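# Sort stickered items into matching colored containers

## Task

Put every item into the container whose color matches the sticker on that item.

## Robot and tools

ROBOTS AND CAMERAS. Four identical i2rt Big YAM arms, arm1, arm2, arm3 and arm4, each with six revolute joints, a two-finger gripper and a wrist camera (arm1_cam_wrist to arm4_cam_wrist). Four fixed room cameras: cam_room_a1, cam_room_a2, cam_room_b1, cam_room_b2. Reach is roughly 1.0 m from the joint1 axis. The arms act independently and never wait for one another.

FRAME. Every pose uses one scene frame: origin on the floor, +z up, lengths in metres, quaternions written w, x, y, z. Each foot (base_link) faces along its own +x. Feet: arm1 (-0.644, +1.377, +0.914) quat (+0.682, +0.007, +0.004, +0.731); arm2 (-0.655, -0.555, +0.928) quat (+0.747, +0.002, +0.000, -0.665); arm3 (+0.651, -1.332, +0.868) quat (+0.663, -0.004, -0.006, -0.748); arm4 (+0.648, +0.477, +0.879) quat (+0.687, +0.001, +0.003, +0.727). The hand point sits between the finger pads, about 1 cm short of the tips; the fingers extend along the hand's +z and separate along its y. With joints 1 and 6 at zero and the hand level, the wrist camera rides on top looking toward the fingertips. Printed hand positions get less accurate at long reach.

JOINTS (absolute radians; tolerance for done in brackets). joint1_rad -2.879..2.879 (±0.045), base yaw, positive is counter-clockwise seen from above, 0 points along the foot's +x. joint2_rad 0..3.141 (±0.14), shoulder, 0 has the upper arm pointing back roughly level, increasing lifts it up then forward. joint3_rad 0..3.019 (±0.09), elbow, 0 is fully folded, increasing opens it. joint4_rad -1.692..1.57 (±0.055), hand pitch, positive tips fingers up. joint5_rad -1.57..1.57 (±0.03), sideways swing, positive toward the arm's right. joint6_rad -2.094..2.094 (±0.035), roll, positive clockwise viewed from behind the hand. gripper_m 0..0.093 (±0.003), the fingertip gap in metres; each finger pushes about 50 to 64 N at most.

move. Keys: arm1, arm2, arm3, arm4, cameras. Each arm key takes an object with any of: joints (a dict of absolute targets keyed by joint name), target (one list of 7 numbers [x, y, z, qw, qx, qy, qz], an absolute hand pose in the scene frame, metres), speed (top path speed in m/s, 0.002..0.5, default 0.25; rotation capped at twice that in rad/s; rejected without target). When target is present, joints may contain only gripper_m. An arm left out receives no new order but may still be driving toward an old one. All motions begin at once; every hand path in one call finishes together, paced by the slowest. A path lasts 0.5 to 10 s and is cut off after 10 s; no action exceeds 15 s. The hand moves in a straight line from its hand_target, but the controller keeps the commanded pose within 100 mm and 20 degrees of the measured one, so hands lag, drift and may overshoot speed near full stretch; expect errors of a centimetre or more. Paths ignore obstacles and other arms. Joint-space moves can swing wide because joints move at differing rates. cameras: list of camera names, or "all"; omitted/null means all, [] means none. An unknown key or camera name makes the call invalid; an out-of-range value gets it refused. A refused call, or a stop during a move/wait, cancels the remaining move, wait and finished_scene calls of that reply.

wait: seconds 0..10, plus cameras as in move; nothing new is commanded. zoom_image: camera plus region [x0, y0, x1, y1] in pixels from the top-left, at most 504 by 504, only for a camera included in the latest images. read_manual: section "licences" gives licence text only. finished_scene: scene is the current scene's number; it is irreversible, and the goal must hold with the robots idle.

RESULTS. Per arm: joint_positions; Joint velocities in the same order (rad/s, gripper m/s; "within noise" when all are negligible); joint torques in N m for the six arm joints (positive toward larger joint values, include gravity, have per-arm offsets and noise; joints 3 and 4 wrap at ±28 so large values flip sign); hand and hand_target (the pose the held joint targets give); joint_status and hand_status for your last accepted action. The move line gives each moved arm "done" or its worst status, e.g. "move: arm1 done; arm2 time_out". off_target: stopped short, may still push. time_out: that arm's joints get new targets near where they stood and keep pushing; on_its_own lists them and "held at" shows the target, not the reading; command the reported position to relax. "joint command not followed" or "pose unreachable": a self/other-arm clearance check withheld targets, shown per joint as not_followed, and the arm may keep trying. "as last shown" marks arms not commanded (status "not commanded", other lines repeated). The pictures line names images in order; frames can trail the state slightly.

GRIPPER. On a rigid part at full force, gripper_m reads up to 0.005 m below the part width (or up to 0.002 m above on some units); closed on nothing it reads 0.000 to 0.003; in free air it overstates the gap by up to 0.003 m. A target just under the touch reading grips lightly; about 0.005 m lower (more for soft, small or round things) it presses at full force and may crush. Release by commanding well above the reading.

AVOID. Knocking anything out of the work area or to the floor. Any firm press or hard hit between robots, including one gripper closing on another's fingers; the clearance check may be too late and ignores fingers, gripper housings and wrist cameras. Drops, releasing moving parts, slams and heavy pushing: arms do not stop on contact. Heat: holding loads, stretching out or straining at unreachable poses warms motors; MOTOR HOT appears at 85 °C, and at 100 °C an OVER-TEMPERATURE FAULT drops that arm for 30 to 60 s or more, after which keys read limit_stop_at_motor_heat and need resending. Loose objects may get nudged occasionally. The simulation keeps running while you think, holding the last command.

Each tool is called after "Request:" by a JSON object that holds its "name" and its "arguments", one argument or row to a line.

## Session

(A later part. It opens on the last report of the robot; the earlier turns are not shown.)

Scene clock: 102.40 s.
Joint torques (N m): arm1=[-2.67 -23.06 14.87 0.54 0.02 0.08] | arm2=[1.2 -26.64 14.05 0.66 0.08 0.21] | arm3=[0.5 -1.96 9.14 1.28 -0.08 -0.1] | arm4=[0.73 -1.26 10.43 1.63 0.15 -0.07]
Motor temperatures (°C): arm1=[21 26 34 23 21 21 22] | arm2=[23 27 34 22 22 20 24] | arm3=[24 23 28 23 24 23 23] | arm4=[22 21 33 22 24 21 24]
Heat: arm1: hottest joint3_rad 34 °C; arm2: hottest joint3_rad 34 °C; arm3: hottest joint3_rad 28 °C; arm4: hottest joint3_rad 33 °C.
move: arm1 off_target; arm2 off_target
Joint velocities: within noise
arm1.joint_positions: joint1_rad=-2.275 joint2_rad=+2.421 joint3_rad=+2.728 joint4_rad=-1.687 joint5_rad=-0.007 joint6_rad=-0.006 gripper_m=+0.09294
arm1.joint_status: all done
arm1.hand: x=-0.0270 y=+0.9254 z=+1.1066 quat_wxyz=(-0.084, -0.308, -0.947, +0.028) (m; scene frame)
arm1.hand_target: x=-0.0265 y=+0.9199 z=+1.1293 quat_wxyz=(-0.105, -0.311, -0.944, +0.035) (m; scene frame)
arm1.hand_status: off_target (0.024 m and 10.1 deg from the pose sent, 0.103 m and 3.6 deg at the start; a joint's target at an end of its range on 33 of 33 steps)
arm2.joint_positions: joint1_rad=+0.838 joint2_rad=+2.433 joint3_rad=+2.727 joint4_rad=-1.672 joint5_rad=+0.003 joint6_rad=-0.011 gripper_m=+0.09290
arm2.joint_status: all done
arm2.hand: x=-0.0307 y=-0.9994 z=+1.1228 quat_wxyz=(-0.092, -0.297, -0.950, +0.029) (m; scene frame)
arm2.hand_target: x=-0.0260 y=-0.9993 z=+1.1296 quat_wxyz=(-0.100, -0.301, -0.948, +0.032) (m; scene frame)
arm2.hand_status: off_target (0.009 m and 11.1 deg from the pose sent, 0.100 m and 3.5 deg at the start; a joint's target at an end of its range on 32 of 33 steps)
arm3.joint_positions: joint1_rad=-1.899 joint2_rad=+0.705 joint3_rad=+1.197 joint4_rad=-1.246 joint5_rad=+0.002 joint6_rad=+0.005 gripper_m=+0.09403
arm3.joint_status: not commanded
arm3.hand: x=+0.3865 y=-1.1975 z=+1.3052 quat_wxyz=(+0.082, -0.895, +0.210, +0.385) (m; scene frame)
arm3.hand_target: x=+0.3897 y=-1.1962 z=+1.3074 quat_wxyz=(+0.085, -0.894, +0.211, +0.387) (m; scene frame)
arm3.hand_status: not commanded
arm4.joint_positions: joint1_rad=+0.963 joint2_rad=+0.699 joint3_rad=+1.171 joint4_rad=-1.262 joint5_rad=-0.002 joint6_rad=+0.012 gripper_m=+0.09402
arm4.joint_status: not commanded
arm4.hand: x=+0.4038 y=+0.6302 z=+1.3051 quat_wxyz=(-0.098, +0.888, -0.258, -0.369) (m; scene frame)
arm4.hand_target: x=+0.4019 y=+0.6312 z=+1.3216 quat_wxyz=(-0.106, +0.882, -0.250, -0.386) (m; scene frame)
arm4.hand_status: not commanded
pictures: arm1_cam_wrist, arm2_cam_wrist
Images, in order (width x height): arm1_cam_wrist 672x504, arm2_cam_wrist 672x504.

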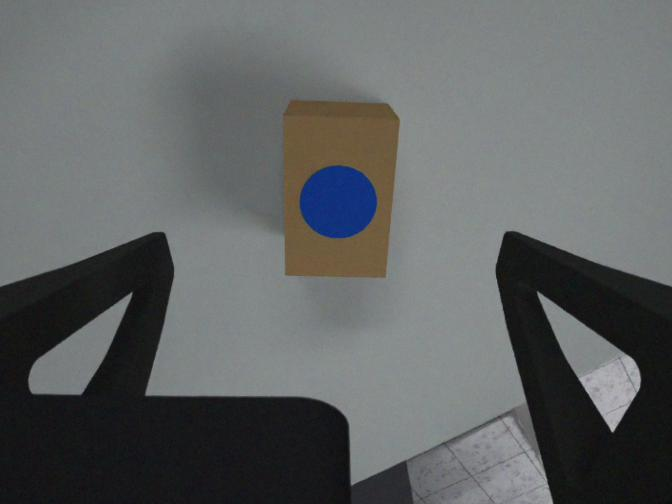

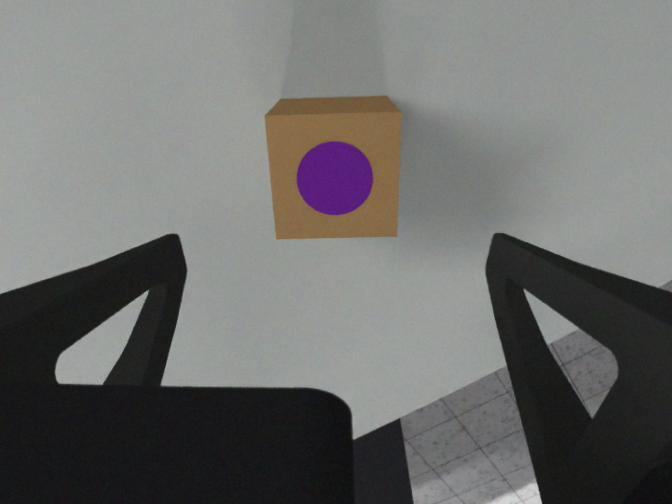

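Request:
{"name": "move", "arguments": {
  "arm1": {"target":[-0.363,1.169,1.12,0,-0.313,-0.950,0],"speed":0.5},
  "arm2": {"target":[-0.37,-0.757,1.13,0,-0.3032,-0.9529,0],"speed":0.5},
  "arm3": {"target":[0.305,-1.13,1.15,-0.0904,0.9096,-0.2868,-0.2868],"speed":0.5},
  "arm4": {"target":[0.312,0.693,1.15,-0.0942,0.9057,-0.2987,-0.2856],"speed":0.5},
  "cameras": []
}}

Request:
{"name": "move", "arguments": {
  "arm3": {"target":[0.012,-1.03,1.125,-0.0904,0.9096,-0.2868,-0.2868],"speed":0.4},
  "arm4": {"target":[0.014,0.903,1.13,-0.0942,0.9057,-0.2987,-0.2856],"speed":0.4},
  "cameras": ["arm3_cam_wrist","arm4_cam_wrist"]
}}

Scene clock: 115.27 s.
Joint torques (N m): arm1=[-1.85 -5.83 10.89 0.29 0.01 -0.01] | arm2=[1.14 -9.7 9.65 0.44 0.02 0.22] | arm3=[0.26 -7.59 9.33 1.73 0.16 0.03] | arm4=[1.32 -6.59 9.65 1.62 0.25 0.15]
Motor temperatures (°C): arm1=[21 27 34 23 21 21 22] | arm2=[23 28 35 22 22 20 23] | arm3=[24 23 28 23 24 23 23] | arm4=[22 21 33 22 24 21 24]
Heat: arm1: hottest joint3_rad 34 °C; arm2: hottest joint3_rad 35 °C; arm3: hottest joint3_rad 28 °C; arm4: hottest joint3_rad 33 °C.
move: arm1 done; arm2 done; arm3 done; arm4 done
Joint velocities: within noise
arm1.joint_positions: joint1_rad=-2.275 joint2_rad=+1.244 joint3_rad=+1.097 joint4_rad=-1.407 joint5_rad=-0.007 joint6_rad=-0.006 gripper_m=+0.09294
arm1.joint_status: not commanded
arm1.hand: x=-0.3613 y=+1.1719 z=+1.1184 quat_wxyz=(-0.001, -0.309, -0.951, +0.000) (m; scene frame)
arm1.hand_target: x=-0.3631 y=+1.1690 z=+1.1199 quat_wxyz=(+0.000, -0.313, -0.950, +0.000) (m; scene frame)
arm1.hand_status: done (0.004 m and 0.5 deg from the pose sent, 0.415 m and 10.1 deg at the start)
arm2.joint_positions: joint1_rad=+0.838 joint2_rad=+1.258 joint3_rad=+1.105 joint4_rad=-1.394 joint5_rad=+0.003 joint6_rad=-0.010 gripper_m=+0.09290
arm2.joint_status: not commanded
arm2.hand: x=-0.3678 y=-0.7609 z=+1.1359 quat_wxyz=(-0.011, -0.299, -0.954, +0.003) (m; scene frame)
arm2.hand_target: x=-0.3700 y=-0.7570 z=+1.1301 quat_wxyz=(+0.000, -0.303, -0.953, +0.000) (m; scene frame)
arm2.hand_status: done (0.007 m and 1.5 deg from the pose sent, 0.417 m and 11.0 deg at the start)
arm3.joint_positions: joint1_rad=-1.918 joint2_rad=+1.005 joint3_rad=+1.002 joint4_rad=-0.971 joint5_rad=+0.080 joint6_rad=+0.090 gripper_m=+0.09403
arm3.joint_status: not commanded
arm3.hand: x=+0.3036 y=-1.1365 z=+1.1471 quat_wxyz=(+0.087, -0.916, +0.276, +0.279) (m; scene frame)
arm3.hand_target: x=+0.3050 y=-1.1301 z=+1.1502 quat_wxyz=(+0.090, -0.910, +0.287, +0.287) (m; scene frame)
arm3.hand_status: done (0.007 m and 1.7 deg from the pose sent, 0.188 m and 14.5 deg at the start)
arm4.joint_positions: joint1_rad=+0.966 joint2_rad=+1.010 joint3_rad=+0.963 joint4_rad=-0.941 joint5_rad=+0.056 joint6_rad=+0.062 gripper_m=+0.09402
arm4.joint_status: not commanded
arm4.hand: x=+0.3175 y=+0.6925 z=+1.1440 quat_wxyz=(-0.093, +0.910, -0.296, -0.274) (m; scene frame)
arm4.hand_target: x=+0.3121 y=+0.6930 z=+1.1500 quat_wxyz=(-0.094, +0.906, -0.299, -0.286) (m; scene frame)
arm4.hand_status: done (0.008 m and 1.5 deg from the pose sent, 0.191 m and 10.8 deg at the start)
pictures: none
No camera images: "cameras" was empty.

Scene clock: 117.13 s.
Joint torques (N m): arm1=[-2.73 -6.3 11 0.14 0.03 -0.01] | arm2=[1.26 -9.7 9.66 0.43 0.01 0.22] | arm3=[2.43 -21.71 14.02 0.73 0.21 0.03] | arm4=[0.62 -22.65 13.08 0.49 0 -0.11]
Motor temperatures (°C): arm1=[21 27 34 23 21 21 22] | arm2=[23 28 35 22 22 20 23] | arm3=[24 23 28 23 24 23 23] | arm4=[22 22 34 22 24 21 24]
Heat: arm1: hottest joint3_rad 34 °C; arm2: hottest joint3_rad 35 °C; arm3: hottest joint3_rad 28 °C; arm4: hottest joint3_rad 34 °C.
move: arm3 off_target; arm4 off_target
Joint velocities: within noise
arm1, arm2: as last shown
arm3.joint_positions: joint1_rad=-1.868 joint2_rad=+1.825 joint3_rad=+1.718 joint4_rad=-0.909 joint5_rad=+0.124 joint6_rad=+0.155 gripper_m=+0.09403
arm3.joint_status: not commanded
arm3.hand: x=+0.0274 y=-1.0280 z=+1.0939 quat_wxyz=(+0.089, -0.917, +0.289, +0.261) (m; scene frame)
arm3.hand_target: x=+0.0135 y=-1.0308 z=+1.1249 quat_wxyz=(+0.090, -0.910, +0.287, +0.287) (m; scene frame)
arm3.hand_status: off_target (0.035 m and 3.1 deg from the pose sent, 0.311 m and 1.7 deg at the start)
arm4.joint_positions: joint1_rad=+0.940 joint2_rad=+1.987 joint3_rad=+1.952 joint4_rad=-0.959 joint5_rad=+0.041 joint6_rad=+0.057 gripper_m=+0.09402
arm4.joint_status: not commanded
arm4.hand: x=+0.0209 y=+0.8933 z=+1.1108 quat_wxyz=(-0.089, +0.909, -0.304, -0.272) (m; scene frame)
arm4.hand_target: x=+0.0149 y=+0.9025 z=+1.1301 quat_wxyz=(-0.095, +0.905, -0.299, -0.286) (m; scene frame)
arm4.hand_status: off_target (0.023 m and 1.8 deg from the pose sent, 0.370 m and 1.5 deg at the start)
pictures: arm3_cam_wrist, arm4_cam_wrist
Images, in order (width x height): arm3_cam_wrist 672x504, arm4_cam_wrist 672x504.

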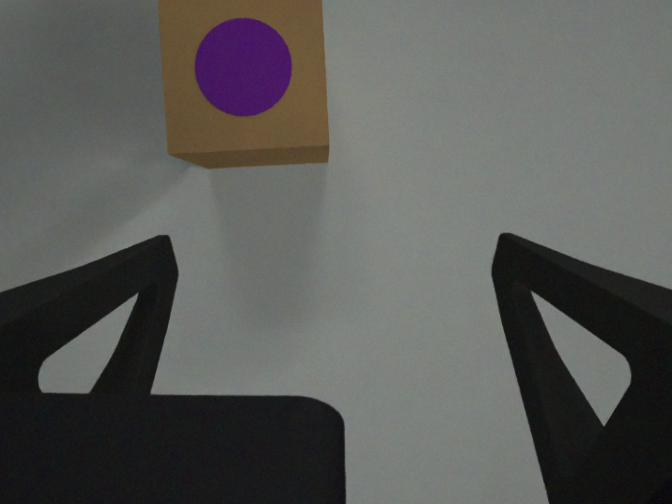

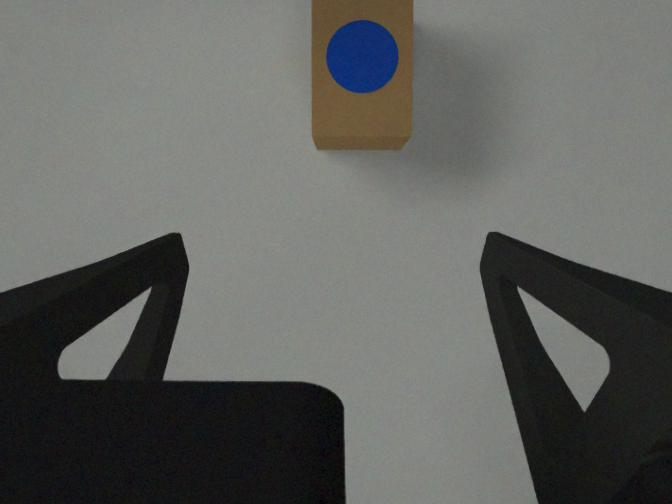

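Request:
{"name": "move", "arguments": {
  "arm3": {"target":[-0.048,-1.021,1.105,-0.0841,0.9156,-0.2669,-0.2887],"speed":0.15},
  "arm4": {"target":[-0.041,0.957,1.03,-0.0942,0.9057,-0.2987,-0.2856],"speed":0.15},
  "cameras": ["arm3_cam_wrist","arm4_cam_wrist"]
}}

Scene clock: 170.50 s.
Joint torques (N m): arm1=[-2.08 -5.83 10.76 0.23 -0.01 0] | arm2=[1.14 -9.7 9.68 0.46 0.02 0.21] | arm3=[2.55 -22.65 14.26 0.77 0 -0.13] | arm4=[0.62 -24.82 12.89 1.21 -0.04 -0.09]
Motor temperatures (°C): arm1=[21 25 34 23 21 21 21] | arm2=[23 26 32 22 22 20 23] | arm3=[24 25 34 23 24 23 23] | arm4=[22 26 43 22 24 21 24]
Heat: arm1: hottest joint3_rad 34 °C; arm2: hottest joint3_rad 32 °C; arm3: hottest joint3_rad 34 °C; arm4: hottest joint3_rad 43 °C.
move: arm3 off_target; arm4 off_target
Joint velocities: within noise
arm1, arm2: as last shown
arm3.joint_positions: joint1_rad=-1.853 joint2_rad=+1.981 joint3_rad=+1.923 joint4_rad=-0.940 joint5_rad=+0.115 joint6_rad=+0.148 gripper_m=+0.09403
arm3.joint_status: not commanded
arm3.hand: x=-0.0306 y=-1.0163 z=+1.0855 quat_wxyz=(+0.084, -0.918, +0.278, +0.271) (m; scene frame)
arm3.hand_target: x=-0.0467 y=-1.0216 z=+1.1050 quat_wxyz=(+0.084, -0.915, +0.267, +0.289) (m; scene frame)
arm3.hand_status: off_target (0.027 m and 2.4 deg from the pose sent, 0.077 m and 4.1 deg at the start)
arm4.joint_positions: joint1_rad=+0.918 joint2_rad=+2.242 joint3_rad=+2.143 joint4_rad=-0.901 joint5_rad=+0.029 joint6_rad=+0.040 gripper_m=+0.09402
arm4.joint_status: not commanded
arm4.hand: x=-0.0297 y=+0.9446 z=+1.0211 quat_wxyz=(-0.088, +0.910, -0.305, -0.269) (m; scene frame)
arm4.hand_target: x=-0.0399 y=+0.9564 z=+1.0303 quat_wxyz=(-0.095, +0.905, -0.299, -0.286) (m; scene frame)
arm4.hand_status: off_target (0.019 m and 2.2 deg from the pose sent, 0.120 m and 1.8 deg at the start)
pictures: arm3_cam_wrist, arm4_cam_wrist
Images, in order (width x height): arm3_cam_wrist 672x504, arm4_cam_wrist 672x504.

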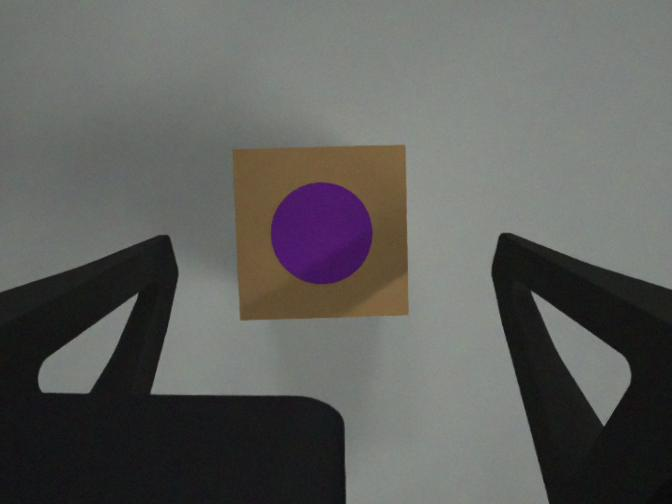

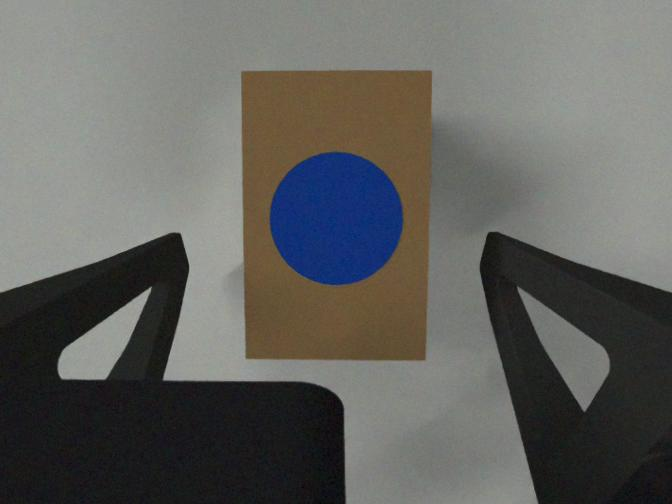

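Request:
{"name": "move", "arguments": {
  "arm3": {"target":[-0.055,-1.022,1.062,-0.0841,0.9156,-0.2669,-0.2887],"speed":0.12},
  "arm4": {"target":[-0.047,0.962,1.023,-0.0942,0.9057,-0.2987,-0.2856],"speed":0.1},
  "cameras": ["arm3_cam_wrist"]
}}

Request:
{"name": "move", "arguments": {
  "arm3": {"joints":{"gripper_m":0.043}},
  "arm4": {"joints":{"gripper_m":0.033}},
  "cameras": ["arm3_cam_wrist","arm4_cam_wrist"]
}}

Scene clock: 182.20 s.
Joint torques (N m): arm1=[-2.73 -5.89 10.82 0.18 0.03 0.04] | arm2=[1.26 -9.82 9.66 0.46 0.02 0.21] | arm3=[2.43 -23.24 8.95 1.73 0.11 -0.1] | arm4=[0.56 -24.35 12.97 1.13 -0.04 -0.08]
Motor temperatures (°C): arm1=[21 25 34 23 21 21 21] | arm2=[23 26 32 22 22 20 23] | arm3=[24 26 34 23 24 23 23] | arm4=[22 26 43 22 24 21 24]
Heat: arm1: hottest joint3_rad 34 °C; arm2: hottest joint3_rad 32 °C; arm3: hottest joint3_rad 34 °C; arm4: hottest joint3_rad 43 °C.
move: arm3 off_target; arm4 off_target
Joint velocities: within noise
arm1, arm2: as last shown
arm3.joint_positions: joint1_rad=-1.849 joint2_rad=+2.011 joint3_rad=+1.923 joint4_rad=-0.869 joint5_rad=+0.115 joint6_rad=+0.148 gripper_m=+0.09403
arm3.joint_status: not commanded
arm3.hand: x=-0.0475 y=-1.0128 z=+1.0725 quat_wxyz=(+0.086, -0.913, +0.275, +0.290) (m; scene frame)
arm3.hand_target: x=-0.0547 y=-1.0220 z=+1.0620 quat_wxyz=(+0.084, -0.916, +0.267, +0.289) (m; scene frame)
arm3.hand_status: off_target (0.016 m and 1.1 deg from the pose sent, 0.034 m and 2.4 deg at the start)
arm4.joint_positions: joint1_rad=+0.918 joint2_rad=+2.265 joint3_rad=+2.178 joint4_rad=-0.901 joint5_rad=+0.028 joint6_rad=+0.039 gripper_m=+0.09402
arm4.joint_status: not commanded
arm4.hand: x=-0.0371 y=+0.9494 z=+1.0206 quat_wxyz=(-0.090, +0.908, -0.304, -0.274) (m; scene frame)
arm4.hand_target: x=-0.0460 y=+0.9614 z=+1.0232 quat_wxyz=(-0.095, +0.905, -0.299, -0.286) (m; scene frame)
arm4.hand_status: off_target (0.016 m and 1.5 deg from the pose sent, 0.025 m and 2.2 deg at the start)
pictures: arm3_cam_wrist
Images, in order (width x height): arm3_cam_wrist 672x504.

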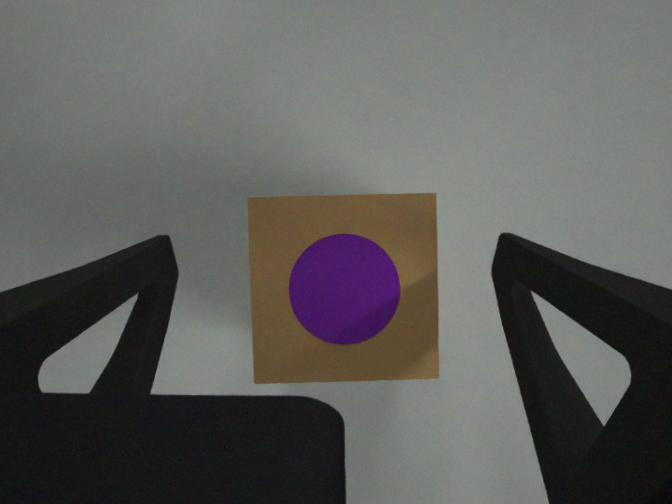

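Scene clock: 182.83 s.
Joint torques (N m): arm1=[-2.84 -6.24 10.8 0.1 0.01 0.03] | arm2=[1.32 -9.76 9.69 0.47 0.02 0.21] | arm3=[2.49 -23.12 8.99 1.77 0.09 -0.1] | arm4=[0.26 -24.82 12.93 1.17 -0.03 -0.06]
Motor temperatures (°C): arm1=[21 25 34 23 21 21 21] | arm2=[23 26 32 22 22 20 23] | arm3=[24 26 34 23 24 23 23] | arm4=[22 26 43 22 24 21 24]
Heat: arm1: hottest joint3_rad 34 °C; arm2: hottest joint3_rad 32 °C; arm3: hottest joint3_rad 34 °C; arm4: hottest joint3_rad 43 °C.
move: arm3 off_target; arm4 off_target
Joint velocities: within noise
arm1, arm2: as last shown
arm3.joint_positions: joint1_rad=-1.849 joint2_rad=+2.011 joint3_rad=+1.923 joint4_rad=-0.869 joint5_rad=+0.115 joint6_rad=+0.147 gripper_m=+0.04920
arm3.joint_status: gripper_m off_target (ended at +0.04924, target +0.04300)
arm3.hand: x=-0.0475 y=-1.0127 z=+1.0726 quat_wxyz=(+0.086, -0.913, +0.275, +0.290) (m; scene frame)
arm3.hand_target: x=-0.0546 y=-1.0220 z=+1.0620 quat_wxyz=(+0.084, -0.916, +0.267, +0.289) (m; scene frame)
arm3.hand_status: not commanded
arm4.joint_positions: joint1_rad=+0.918 joint2_rad=+2.265 joint3_rad=+2.179 joint4_rad=-0.901 joint5_rad=+0.028 joint6_rad=+0.037 gripper_m=+0.04439
arm4.joint_status: gripper_m off_target (ended at +0.04442, target +0.03300)
arm4.hand: x=-0.0372 y=+0.9495 z=+1.0207 quat_wxyz=(-0.090, +0.908, -0.303, -0.274) (m; scene frame)
arm4.hand_target: x=-0.0461 y=+0.9614 z=+1.0231 quat_wxyz=(-0.095, +0.905, -0.299, -0.286) (m; scene frame)
arm4.hand_status: not commanded
pictures: arm3_cam_wrist, arm4_cam_wrist
Images, in order (width x height): arm3_cam_wrist 672x504, arm4_cam_wrist 672x504.

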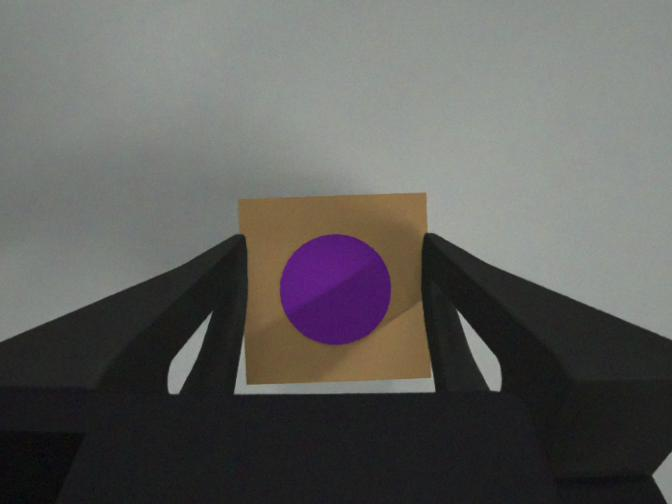

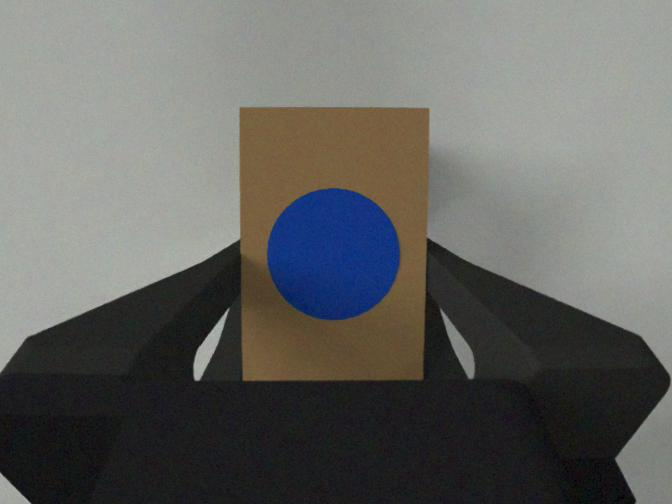

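Request:
{"name": "move", "arguments": {
  "arm3": {"joints":{"gripper_m":0.085}},
  "arm4": {"target":[0.312,0.693,1.18,-0.0942,0.9057,-0.2987,-0.2856],"speed":0.35},
  "cameras": ["arm4_cam_wrist"]
}}

Request:
{"name": "move", "arguments": {
  "arm3": {"target":[-0.049,-1.025,1.032,-0.0841,0.9156,-0.2669,-0.2887],"speed":0.1},
  "arm4": {"joints":{"joint1_rad":-1.89,"joint2_rad":0.7,"joint3_rad":1.2,"joint4_rad":-1.45,"joint5_rad":0,"joint6_rad":0}},
  "cameras": ["arm3_cam_wrist","arm4_cam_wrist"]
}}

Scene clock: 199.13 s.
Joint torques (N m): arm1=[-2.84 -6.07 10.99 0.14 0.02 0.03] | arm2=[1.26 -9.82 9.68 0.46 0.02 0.21] | arm3=[2.43 -23.12 9.01 1.78 0.08 -0.1] | arm4=[1.38 -5.89 9.43 0.66 0.21 0.19]
Motor temperatures (°C): arm1=[21 25 34 23 21 21 21] | arm2=[23 26 31 22 22 20 23] | arm3=[24 26 33 23 24 23 24] | arm4=[22 26 44 22 24 21 25]
Heat: arm1: hottest joint3_rad 34 °C; arm2: hottest joint3_rad 31 °C; arm3: hottest joint3_rad 33 °C; arm4: hottest joint3_rad 44 °C.
move: arm3 done; arm4 done
Joint velocities: within noise
arm1, arm2: as last shown
arm3.joint_positions: joint1_rad=-1.849 joint2_rad=+2.011 joint3_rad=+1.923 joint4_rad=-0.869 joint5_rad=+0.115 joint6_rad=+0.147 gripper_m=+0.08496
arm3.joint_status: all done
arm3.hand: x=-0.0475 y=-1.0127 z=+1.0726 quat_wxyz=(+0.086, -0.913, +0.275, +0.290) (m; scene frame)
arm3.hand_target: x=-0.0546 y=-1.0219 z=+1.0620 quat_wxyz=(+0.084, -0.916, +0.267, +0.289) (m; scene frame)
arm3.hand_status: not commanded
arm4.joint_positions: joint1_rad=+0.968 joint2_rad=+0.998 joint3_rad=+1.044 joint4_rad=-0.993 joint5_rad=+0.057 joint6_rad=+0.062 gripper_m=+0.04439
arm4.joint_status: not commanded
arm4.hand: x=+0.3140 y=+0.6944 z=+1.1842 quat_wxyz=(-0.098, +0.904, -0.294, -0.294) (m; scene frame)
arm4.hand_target: x=+0.3121 y=+0.6931 z=+1.1801 quat_wxyz=(-0.094, +0.906, -0.299, -0.286) (m; scene frame)
arm4.hand_status: done (0.005 m and 1.1 deg from the pose sent, 0.462 m and 1.5 deg at the start)
pictures: arm4_cam_wrist
Images, in order (width x height): arm4_cam_wrist 672x504.

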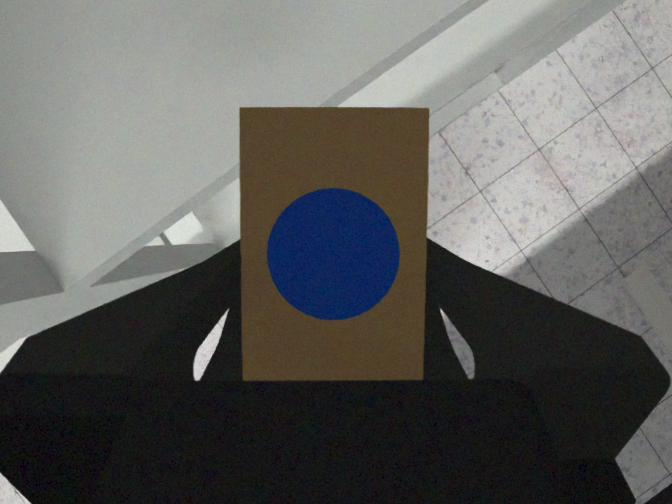

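Scene clock: 201.43 s.
Joint torques (N m): arm1=[-2.78 -6.48 11.04 0.14 0.06 0.02] | arm2=[1.14 -9.64 9.68 0.47 0.02 0.21] | arm3=[2.61 -23.41 8.95 1.77 0.09 -0.08] | arm4=[0.85 -1.55 9.95 0.68 0.03 -0.09]
Motor temperatures (°C): arm1=[21 25 34 23 21 21 21] | arm2=[23 25 31 22 22 20 23] | arm3=[24 26 32 23 24 23 24] | arm4=[22 26 43 22 24 21 25]
Heat: arm1: hottest joint3_rad 34 °C; arm2: hottest joint3_rad 31 °C; arm3: hottest joint3_rad 32 °C; arm4: hottest joint3_rad 43 °C.
move: arm3 off_target; arm4 done
Joint velocities: within noise
arm1, arm2: as last shown
arm3.joint_positions: joint1_rad=-1.848 joint2_rad=+2.011 joint3_rad=+1.833 joint4_rad=-0.786 joint5_rad=+0.115 joint6_rad=+0.147 gripper_m=+0.08496
arm3.joint_status: not commanded
arm3.hand: x=-0.0421 y=-1.0157 z=+1.0378 quat_wxyz=(+0.086, -0.914, +0.275, +0.287) (m; scene frame)
arm3.hand_target: x=-0.0488 y=-1.0252 z=+1.0319 quat_wxyz=(+0.084, -0.916, +0.267, +0.289) (m; scene frame)
arm3.hand_status: off_target (0.013 m and 1.0 deg from the pose sent, 0.042 m and 1.1 deg at the start)
arm4.joint_positions: joint1_rad=-1.888 joint2_rad=+0.708 joint3_rad=+1.177 joint4_rad=-1.441 joint5_rad=+0.002 joint6_rad=+0.012 gripper_m=+0.04439
arm4.joint_status: all done
arm4.hand: x=+0.8986 y=+0.4115 z=+1.2761 quat_wxyz=(-0.290, -0.129, -0.947, +0.040) (m; scene frame)
arm4.hand_target: x=+0.8952 y=+0.4124 z=+1.2877 quat_wxyz=(-0.301, -0.124, -0.945, +0.042) (m; scene frame)
arm4.hand_status: not commanded
pictures: arm3_cam_wrist, arm4_cam_wrist
Images, in order (width x height): arm3_cam_wrist 672x504, arm4_cam_wrist 672x504.

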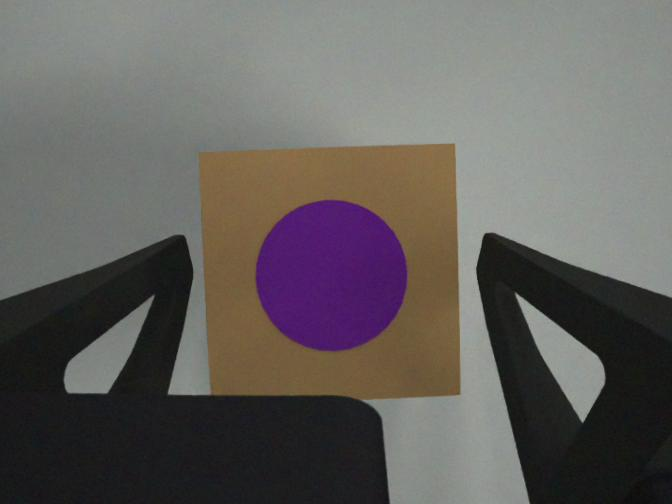

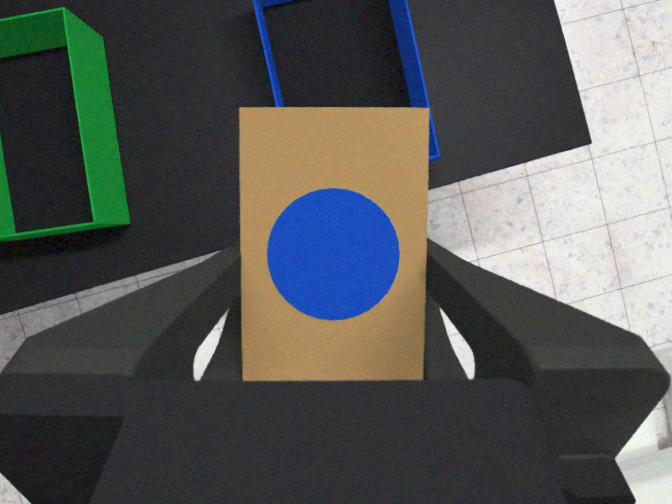

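Request:
{"name": "move", "arguments": {
  "arm3": {"joints":{"gripper_m":0.043}},
  "arm4": {"target":[1.125,0.349,0.95,-0.2981,-0.1245,-0.9455,0.0392],"speed":0.35},
  "cameras": ["arm3_cam_wrist","arm4_cam_wrist"]
}}

Scene clock: 210.33 s.
Joint torques (N m): arm1=[-2.84 -6.01 10.89 0.23 0.02 0] | arm2=[1.26 -9.64 9.66 0.44 0.02 0.21] | arm3=[2.49 -23.24 8.95 1.77 0.11 -0.09] | arm4=[0.56 -13.22 9.24 1.42 -0.01 -0.08]
Motor temperatures (°C): arm1=[21 25 34 23 21 21 21] | arm2=[23 25 31 22 22 20 23] | arm3=[24 26 32 23 24 23 24] | arm4=[22 26 42 22 24 21 26]
Heat: arm1: hottest joint3_rad 34 °C; arm2: hottest joint3_rad 31 °C; arm3: hottest joint3_rad 32 °C; arm4: hottest joint3_rad 42 °C.
move: arm3 off_target; arm4 off_target
Joint velocities: within noise
arm1, arm2: as last shown
arm3.joint_positions: joint1_rad=-1.848 joint2_rad=+2.011 joint3_rad=+1.833 joint4_rad=-0.786 joint5_rad=+0.115 joint6_rad=+0.147 gripper_m=+0.05307
arm3.joint_status: gripper_m off_target (ended at +0.05309, target +0.04300)
arm3.hand: x=-0.0422 y=-1.0158 z=+1.0378 quat_wxyz=(+0.085, -0.914, +0.275, +0.287) (m; scene frame)
arm3.hand_target: x=-0.0488 y=-1.0250 z=+1.0319 quat_wxyz=(+0.084, -0.916, +0.267, +0.289) (m; scene frame)
arm3.hand_status: not commanded
arm4.joint_positions: joint1_rad=-1.888 joint2_rad=+1.489 joint3_rad=+0.765 joint4_rad=-0.296 joint5_rad=-0.001 joint6_rad=+0.012 gripper_m=+0.04439
arm4.joint_status: not commanded
arm4.hand: x=+1.1055 y=+0.3554 z=+0.9282 quat_wxyz=(-0.268, -0.130, -0.954, +0.035) (m; scene frame)
arm4.hand_target: x=+1.1240 y=+0.3493 z=+0.9506 quat_wxyz=(-0.298, -0.124, -0.946, +0.039) (m; scene frame)
arm4.hand_status: off_target (0.030 m and 3.7 deg from the pose sent, 0.402 m and 1.1 deg at the start)
pictures: arm3_cam_wrist, arm4_cam_wrist
Images, in order (width x height): arm3_cam_wrist 672x504, arm4_cam_wrist 672x504.

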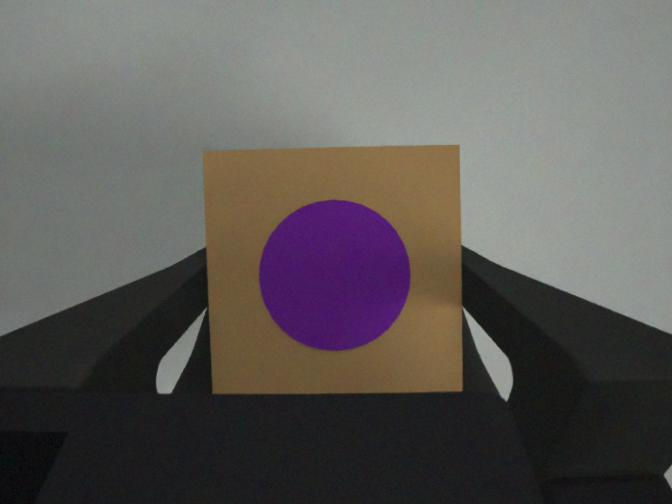

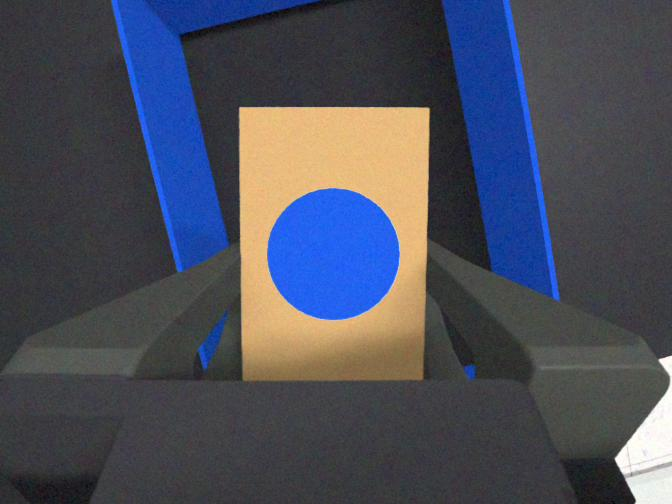

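Request:
{"name": "move", "arguments": {
  "arm3": {"target":[0.305,-1.13,1.18,-0.0841,0.9156,-0.2669,-0.2887],"speed":0.35},
  "arm4": {"target":[1.128,0.332,0.80,-0.2981,-0.1245,-0.9455,0.0392],"speed":0.2},
  "cameras": ["arm3_cam_wrist","arm4_cam_wrist"]
}}

Request:
{"name": "move", "arguments": {
  "arm3": {"joints":{"joint1_rad":1.78,"joint2_rad":0.7,"joint3_rad":1.2,"joint4_rad":-1.45,"joint5_rad":0,"joint6_rad":0}},
  "arm4": {"target":[1.128,0.332,0.74,-0.2981,-0.1245,-0.9455,0.0392],"speed":0.1},
  "cameras": ["arm3_cam_wrist","arm4_cam_wrist"]
}}

Scene clock: 224.50 s.
Joint torques (N m): arm1=[-1.79 -6.12 10.85 0.23 0.03 0.02] | arm2=[1.14 -9.76 9.66 0.47 0.02 0.2] | arm3=[0.38 -6.77 9.32 0.98 -0.04 -0.12] | arm4=[0.38 -14.1 4.55 1.59 -0.03 -0.11]
Motor temperatures (°C): arm1=[21 24 34 23 21 21 21] | arm2=[23 25 31 22 22 20 23] | arm3=[24 26 31 23 24 23 24] | arm4=[22 25 40 22 24 21 26]
Heat: arm1: hottest joint3_rad 34 °C; arm2: hottest joint3_rad 31 °C; arm3: hottest joint3_rad 31 °C; arm4: hottest joint3_rad 40 °C.
move: arm3 done; arm4 done
Joint velocities: within noise
arm1.joint_positions: joint1_rad=-2.275 joint2_rad=+1.244 joint3_rad=+1.097 joint4_rad=-1.407 joint5_rad=-0.007 joint6_rad=-0.006 gripper_m=+0.09294
arm1.joint_status: not commanded
arm1.hand: x=-0.3613 y=+1.1719 z=+1.1184 quat_wxyz=(-0.001, -0.309, -0.951, +0.000) (m; scene frame)
arm1.hand_target: x=-0.3631 y=+1.1690 z=+1.1199 quat_wxyz=(+0.000, -0.313, -0.950, +0.000) (m; scene frame)
arm1.hand_status: not commanded
arm2.joint_positions: joint1_rad=+0.838 joint2_rad=+1.258 joint3_rad=+1.105 joint4_rad=-1.394 joint5_rad=+0.003 joint6_rad=-0.010 gripper_m=+0.09290
arm2.joint_status: not commanded
arm2.hand: x=-0.3678 y=-0.7609 z=+1.1359 quat_wxyz=(-0.011, -0.299, -0.954, +0.003) (m; scene frame)
arm2.hand_target: x=-0.3700 y=-0.7570 z=+1.1301 quat_wxyz=(+0.000, -0.303, -0.953, +0.000) (m; scene frame)
arm2.hand_status: not commanded
arm3.joint_positions: joint1_rad=-1.934 joint2_rad=+0.997 joint3_rad=+1.082 joint4_rad=-1.027 joint5_rad=+0.053 joint6_rad=+0.060 gripper_m=+0.05307
arm3.joint_status: not commanded
arm3.hand: x=+0.3024 y=-1.1335 z=+1.1839 quat_wxyz=(+0.083, -0.914, +0.265, +0.295) (m; scene frame)
arm3.hand_target: x=+0.3050 y=-1.1300 z=+1.1801 quat_wxyz=(+0.084, -0.916, +0.267, +0.289) (m; scene frame)
arm3.hand_status: done (0.006 m and 0.7 deg from the pose sent, 0.392 m and 1.0 deg at the start)
arm4.joint_positions: joint1_rad=-1.922 joint2_rad=+1.869 joint3_rad=+0.734 joint4_rad=+0.165 joint5_rad=-0.023 joint6_rad=-0.015 gripper_m=+0.04439
arm4.joint_status: not commanded
arm4.hand: x=+1.1251 y=+0.3359 z=+0.8007 quat_wxyz=(-0.292, -0.129, -0.947, +0.037) (m; scene frame)
arm4.hand_target: x=+1.1281 y=+0.3320 z=+0.8002 quat_wxyz=(-0.298, -0.125, -0.946, +0.039) (m; scene frame)
arm4.hand_status: done (0.005 m and 0.9 deg from the pose sent, 0.132 m and 3.7 deg at the start)
pictures: arm3_cam_wrist, arm4_cam_wrist
Images, in order (width x height): arm3_cam_wrist 672x504, arm4_cam_wrist 672x504.

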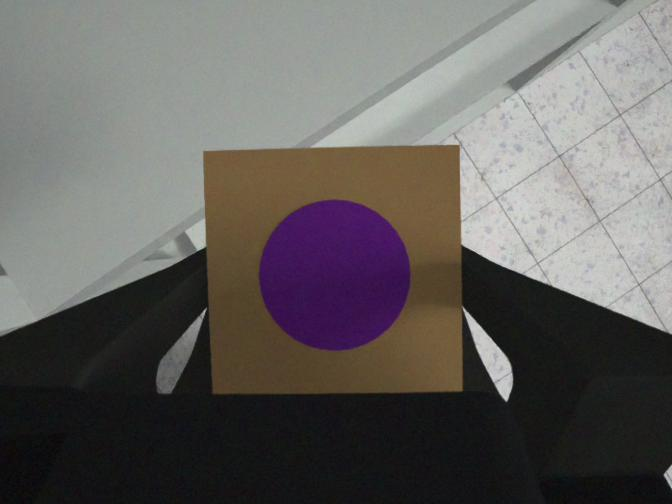

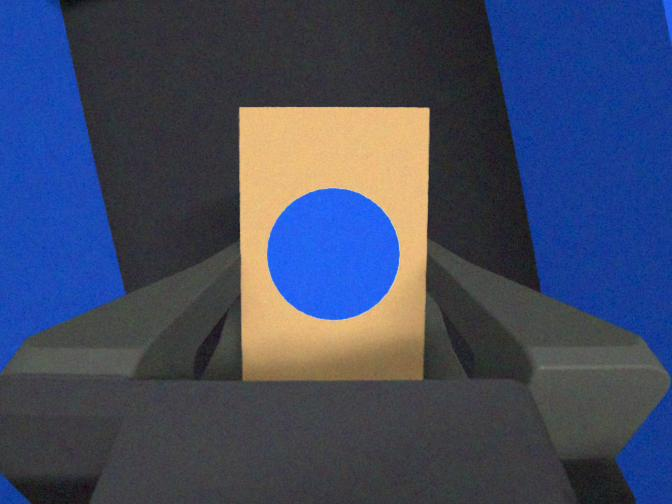

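Scene clock: 227.07 s.
Joint torques (N m): arm1=[-2.78 -5.83 10.82 0.31 0.02 0] | arm2=[1.32 -9.88 9.69 0.46 0.02 0.21] | arm3=[2.02 -2.14 11.62 0.91 0.11 -0.11] | arm4=[-0.09 -13.63 4.33 1.55 -0.03 -0.08]
Motor temperatures (°C): arm1=[21 24 34 23 21 21 21] | arm2=[23 25 31 22 22 20 23] | arm3=[24 26 31 23 24 23 24] | arm4=[22 25 40 22 24 21 26]
Heat: arm1: hottest joint3_rad 34 °C; arm2: hottest joint3_rad 31 °C; arm3: hottest joint3_rad 31 °C; arm4: hottest joint3_rad 40 °C.
move: arm3 done; arm4 done
Joint velocities: within noise
arm1, arm2: as last shown
arm3.joint_positions: joint1_rad=+1.770 joint2_rad=+0.710 joint3_rad=+1.166 joint4_rad=-1.445 joint5_rad=-0.002 joint6_rad=+0.006 gripper_m=+0.05294
arm3.joint_status: all done
arm3.hand: x=+0.9066 y=-1.3063 z=+1.2590 quat_wxyz=(-0.287, +0.037, -0.957, -0.006) (m; scene frame)
arm3.hand_target: x=+0.9036 y=-1.3040 z=+1.2769 quat_wxyz=(-0.305, +0.044, -0.951, -0.007) (m; scene frame)
arm3.hand_status: not commanded
arm4.joint_positions: joint1_rad=-1.922 joint2_rad=+2.036 joint3_rad=+0.737 joint4_rad=+0.332 joint5_rad=-0.023 joint6_rad=-0.018 gripper_m=+0.04439
arm4.joint_status: not commanded
arm4.hand: x=+1.1211 y=+0.3368 z=+0.7452 quat_wxyz=(-0.293, -0.127, -0.947, +0.037) (m; scene frame)
arm4.hand_target: x=+1.1277 y=+0.3320 z=+0.7402 quat_wxyz=(-0.298, -0.125, -0.946, +0.039) (m; scene frame)
arm4.hand_status: done (0.010 m and 0.7 deg from the pose sent, 0.061 m and 1.0 deg at the start)
pictures: arm3_cam_wrist, arm4_cam_wrist
Images, in order (width x height): arm3_cam_wrist 672x504, arm4_cam_wrist 672x504.

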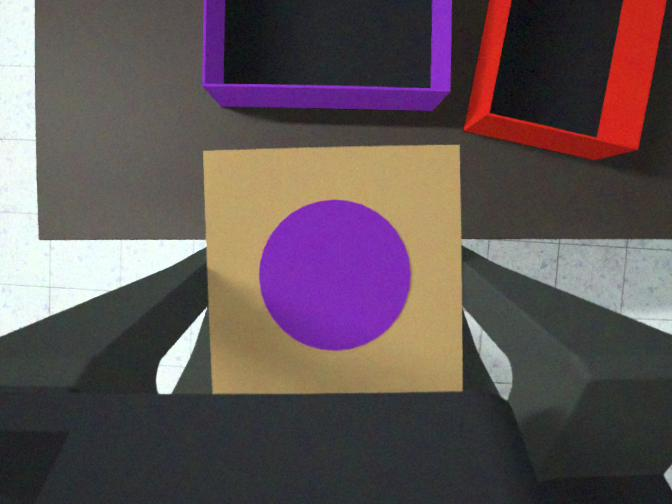

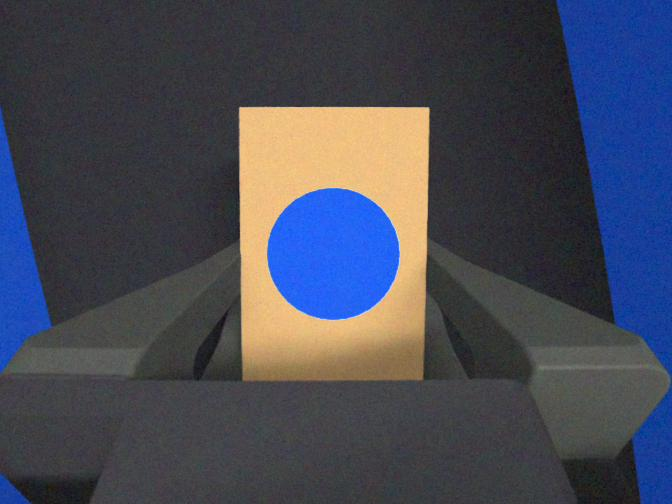

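Request:
{"name": "move", "arguments": {
  "arm3": {"target":[1.188,-1.277,0.97,-0.3005,0.0375,-0.9529,-0.0118],"speed":0.35},
  "arm4": {"target":[1.128,0.332,0.722,-0.2981,-0.1245,-0.9455,0.0392],"speed":0.06},
  "cameras": ["arm3_cam_wrist","arm4_cam_wrist"]
}}

Scene clock: 240.77 s.
Joint torques (N m): arm1=[-3.14 -6.65 10.92 0.12 0.02 0.02] | arm2=[1.32 -9.64 9.7 0.46 0.02 0.21] | arm3=[2.14 -15.15 11.74 1.68 0.09 0.03] | arm4=[0.67 -11.63 3.88 1.17 -0.06 -0.1]
Motor temperatures (°C): arm1=[21 24 34 23 21 21 21] | arm2=[23 25 31 22 22 20 23] | arm3=[24 26 32 23 24 23 24] | arm4=[22 25 37 22 24 21 26]
Heat: arm1: hottest joint3_rad 34 °C; arm2: hottest joint3_rad 31 °C; arm3: hottest joint3_rad 32 °C; arm4: hottest joint3_rad 37 °C.
move: arm3 off_target; arm4 off_target
Joint velocities: within noise
arm1, arm2: as last shown
arm2.joint_positions: joint1_rad=+0.838 joint2_rad=+1.258 joint3_rad=+1.105 joint4_rad=-1.394 joint5_rad=+0.003 joint6_rad=-0.009 gripper_m=+0.09290
arm3.joint_positions: joint1_rad=+1.777 joint2_rad=+1.547 joint3_rad=+0.913 joint4_rad=-0.404 joint5_rad=-0.001 joint6_rad=+0.018 gripper_m=+0.05294
arm3.joint_status: not commanded
arm3.hand: x=+1.1624 y=-1.2872 z=+0.9399 quat_wxyz=(-0.263, +0.034, -0.964, -0.007) (m; scene frame)
arm3.hand_target: x=+1.1860 y=-1.2772 z=+0.9708 quat_wxyz=(-0.301, +0.037, -0.953, -0.012) (m; scene frame)
arm3.hand_status: off_target (0.041 m and 4.5 deg from the pose sent, 0.404 m and 1.8 deg at the start)
arm4.joint_positions: joint1_rad=-1.922 joint2_rad=+2.060 joint3_rad=+0.751 joint4_rad=+0.389 joint5_rad=-0.023 joint6_rad=-0.018 gripper_m=+0.04439
arm4.joint_status: not commanded
arm4.hand: x=+1.1342 y=+0.3329 z=+0.7458 quat_wxyz=(-0.316, -0.126, -0.939, +0.041) (m; scene frame)
arm4.hand_target: x=+1.1269 y=+0.3324 z=+0.7231 quat_wxyz=(-0.298, -0.125, -0.946, +0.039) (m; scene frame)
arm4.hand_status: off_target (0.025 m and 2.2 deg from the pose sent, 0.025 m and 0.7 deg at the start)
pictures: arm3_cam_wrist, arm4_cam_wrist
Images, in order (width x height): arm3_cam_wrist 672x504, arm4_cam_wrist 672x504.

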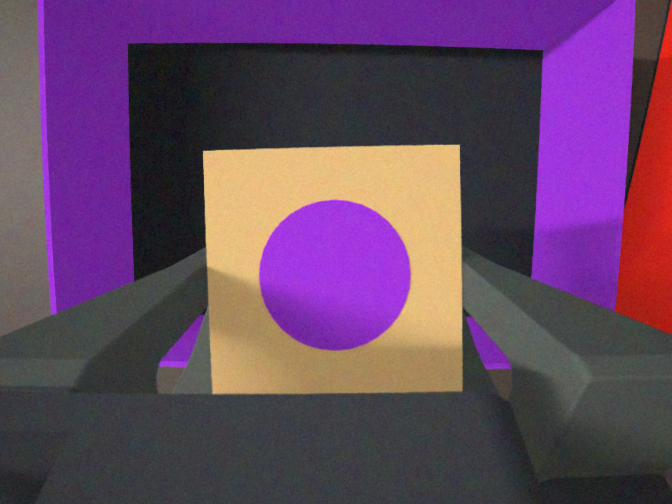

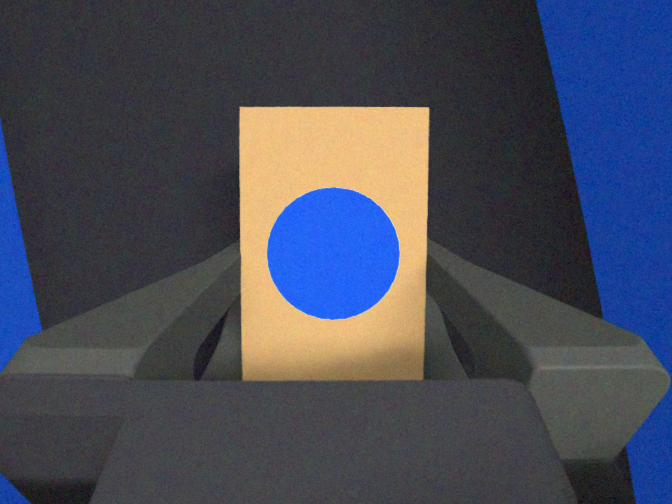

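Request:
{"name": "move", "arguments": {
  "arm3": {"target":[1.196,-1.281,0.81,-0.3005,0.0375,-0.9529,-0.0118],"speed":0.2},
  "arm4": {"target":[1.126,0.333,0.745,-0.2816,-0.1251,-0.9506,0.0371],"speed":0.1},
  "cameras": []
}}

Request:
{"name": "move", "arguments": {
  "arm3": {"target":[1.196,-1.281,0.745,-0.3005,0.0375,-0.9529,-0.0118],"speed":0.1},
  "arm4": {"joints":{"gripper_m":0.066}},
  "cameras": ["arm3_cam_wrist","arm4_cam_wrist"]
}}

Scene clock: 249.53 s.
Joint torques (N m): arm1=[-2.73 -6.24 10.88 0.03 0 0.01] | arm2=[1.32 -9.76 9.7 0.44 0.02 0.22] | arm3=[1.61 -17.08 5.26 1.88 -0.02 -0.03] | arm4=[0.32 -16.56 3.49 0.35 0.01 -0.06]
Motor temperatures (°C): arm1=[21 24 34 23 21 21 21] | arm2=[23 25 31 22 22 20 23] | arm3=[24 26 32 23 24 23 24] | arm4=[22 25 35 22 24 21 26]
Heat: arm1: hottest joint3_rad 34 °C; arm2: hottest joint3_rad 31 °C; arm3: hottest joint3_rad 32 °C; arm4: hottest joint3_rad 35 °C.
move: arm3 done; arm4 done
Joint velocities: within noise
arm1, arm2: as last shown
arm3.joint_positions: joint1_rad=+1.777 joint2_rad=+1.896 joint3_rad=+0.875 joint4_rad=+0.039 joint5_rad=-0.001 joint6_rad=+0.018 gripper_m=+0.05294
arm3.joint_status: not commanded
arm3.hand: x=+1.1923 y=-1.2866 z=+0.8047 quat_wxyz=(-0.290, +0.034, -0.956, -0.009) (m; scene frame)
arm3.hand_target: x=+1.1959 y=-1.2811 z=+0.8099 quat_wxyz=(-0.300, +0.037, -0.953, -0.012) (m; scene frame)
arm3.hand_status: done (0.009 m and 1.4 deg from the pose sent, 0.134 m and 4.5 deg at the start)
arm4.joint_positions: joint1_rad=-1.922 joint2_rad=+2.041 joint3_rad=+0.762 joint4_rad=+0.298 joint5_rad=-0.023 joint6_rad=-0.018 gripper_m=+0.04439
arm4.joint_status: not commanded
arm4.hand: x=+1.1274 y=+0.3349 z=+0.7446 quat_wxyz=(-0.287, -0.128, -0.949, +0.036) (m; scene frame)
arm4.hand_target: x=+1.1260 y=+0.3330 z=+0.7451 quat_wxyz=(-0.282, -0.125, -0.951, +0.037) (m; scene frame)
arm4.hand_status: done (0.002 m and 0.7 deg from the pose sent, 0.008 m and 4.2 deg at the start)
pictures: none
No camera images: "cameras" was empty.

Scene clock: 250.70 s.
Joint torques (N m): arm1=[-2.55 -6.53 11 0.16 0.04 0] | arm2=[1.2 -9.58 9.7 0.44 0.02 0.21] | arm3=[1.79 -14.21 5.01 1.61 0.03 -0.01] | arm4=[0.26 -16.21 3.38 0.64 0.03 -0.07]
Motor temperatures (°C): arm1=[21 24 34 23 21 21 21] | arm2=[23 25 31 22 22 20 23] | arm3=[24 26 31 23 24 23 24] | arm4=[22 25 35 22 24 21 26]
Heat: arm1: hottest joint3_rad 34 °C; arm2: hottest joint3_rad 31 °C; arm3: hottest joint3_rad 31 °C; arm4: hottest joint3_rad 35 °C.
move: arm3 off_target; arm4 done
Joint velocities: within noise
arm1, arm2: as last shown
arm3.joint_positions: joint1_rad=+1.777 joint2_rad=+2.029 joint3_rad=+0.875 joint4_rad=+0.210 joint5_rad=-0.001 joint6_rad=+0.018 gripper_m=+0.05294
arm3.joint_status: not commanded
arm3.hand: x=+1.1982 y=-1.2867 z=+0.7590 quat_wxyz=(-0.308, +0.034, -0.951, -0.010) (m; scene frame)
arm3.hand_target: x=+1.1955 y=-1.2813 z=+0.7453 quat_wxyz=(-0.300, +0.037, -0.953, -0.012) (m; scene frame)
arm3.hand_status: off_target (0.015 m and 1.0 deg from the pose sent, 0.060 m and 1.4 deg at the start)
arm4.joint_positions: joint1_rad=-1.922 joint2_rad=+2.041 joint3_rad=+0.762 joint4_rad=+0.291 joint5_rad=-0.023 joint6_rad=-0.018 gripper_m=+0.06592
arm4.joint_status: all done
arm4.hand: x=+1.1259 y=+0.3354 z=+0.7436 quat_wxyz=(-0.283, -0.128, -0.950, +0.036) (m; scene frame)
arm4.hand_target: x=+1.1260 y=+0.3330 z=+0.7451 quat_wxyz=(-0.282, -0.125, -0.951, +0.037) (m; scene frame)
arm4.hand_status: not commanded
pictures: arm3_cam_wrist, arm4_cam_wrist
Images, in order (width x height): arm3_cam_wrist 672x504, arm4_cam_wrist 672x504.

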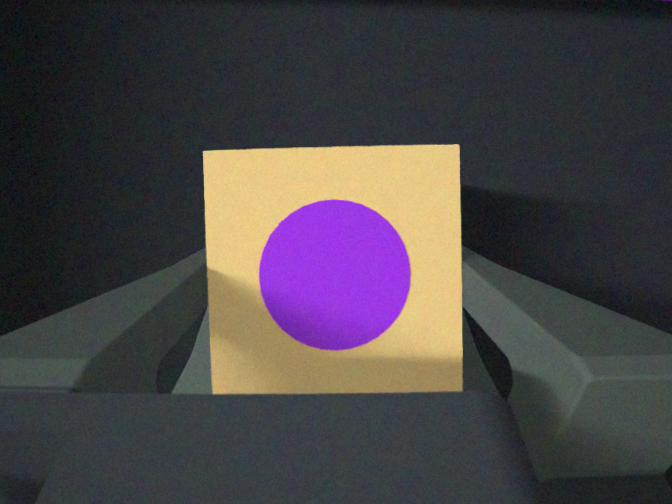

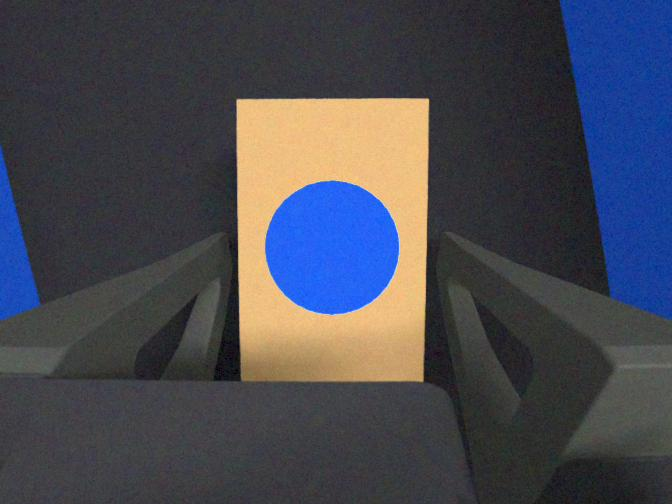

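Request:
{"name": "move", "arguments": {
  "arm3": {"target":[1.196,-1.281,0.73,-0.3005,0.0375,-0.9529,-0.0118],"speed":0.06},
  "arm4": {"target":[1.09,0.345,1.0,-0.2816,-0.1251,-0.9506,0.0371],"speed":0.25},
  "cameras": ["arm3_cam_wrist","arm4_cam_wrist"]
}}

Scene clock: 256.90 s.
Joint torques (N m): arm1=[-2.43 -5.77 10.88 0.23 0.04 -0.01] | arm2=[1.2 -9.76 9.68 0.42 0.02 0.22] | arm3=[1.85 -12.1 5.26 1.14 0.04 -0.02] | arm4=[0.09 -9.88 10.41 0.5 0.03 -0.08]
Motor temperatures (°C): arm1=[21 24 34 23 21 21 21] | arm2=[23 25 31 22 22 20 23] | arm3=[24 26 31 23 24 23 24] | arm4=[22 25 34 22 24 21 26]
Heat: arm1: hottest joint3_rad 34 °C; arm2: hottest joint3_rad 31 °C; arm3: hottest joint3_rad 31 °C; arm4: hottest joint3_rad 34 °C.
move: arm3 off_target; arm4 off_target
Joint velocities: within noise
arm1, arm2: as last shown
arm3.joint_positions: joint1_rad=+1.777 joint2_rad=+2.042 joint3_rad=+0.875 joint4_rad=+0.256 joint5_rad=-0.001 joint6_rad=+0.018 gripper_m=+0.05294
arm3.joint_status: not commanded
arm3.hand: x=+1.2043 y=-1.2862 z=+0.7590 quat_wxyz=(-0.324, +0.034, -0.945, -0.011) (m; scene frame)
arm3.hand_target: x=+1.1945 y=-1.2815 z=+0.7314 quat_wxyz=(-0.301, +0.037, -0.953, -0.012) (m; scene frame)
arm3.hand_status: off_target (0.031 m and 2.9 deg from the pose sent, 0.030 m and 1.0 deg at the start)
arm4.joint_positions: joint1_rad=-1.922 joint2_rad=+1.312 joint3_rad=+0.772 joint4_rad=-0.472 joint5_rad=-0.023 joint6_rad=-0.019 gripper_m=+0.06592
arm4.joint_status: not commanded
arm4.hand: x=+1.0787 y=+0.3509 z=+0.9869 quat_wxyz=(-0.272, -0.128, -0.953, +0.034) (m; scene frame)
arm4.hand_target: x=+1.0896 y=+0.3451 z=+1.0001 quat_wxyz=(-0.282, -0.125, -0.951, +0.037) (m; scene frame)
arm4.hand_status: off_target (0.018 m and 1.2 deg from the pose sent, 0.259 m and 0.4 deg at the start)
pictures: arm3_cam_wrist, arm4_cam_wrist
Images, in order (width x height): arm3_cam_wrist 672x504, arm4_cam_wrist 672x504.

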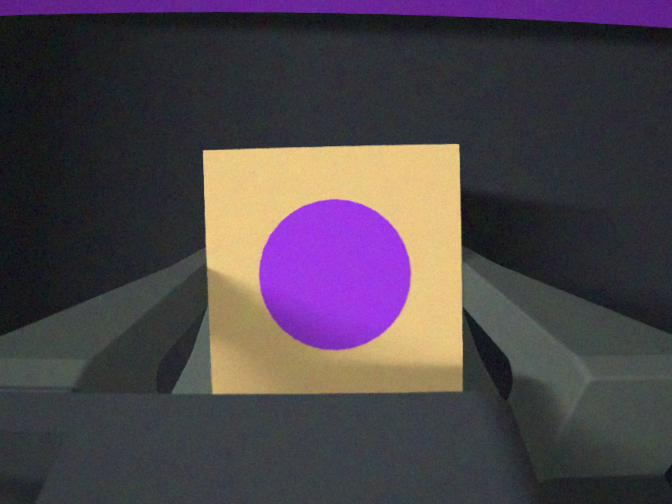

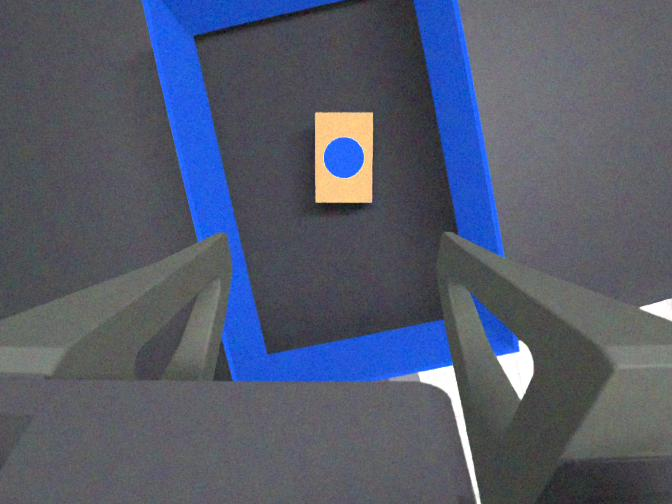

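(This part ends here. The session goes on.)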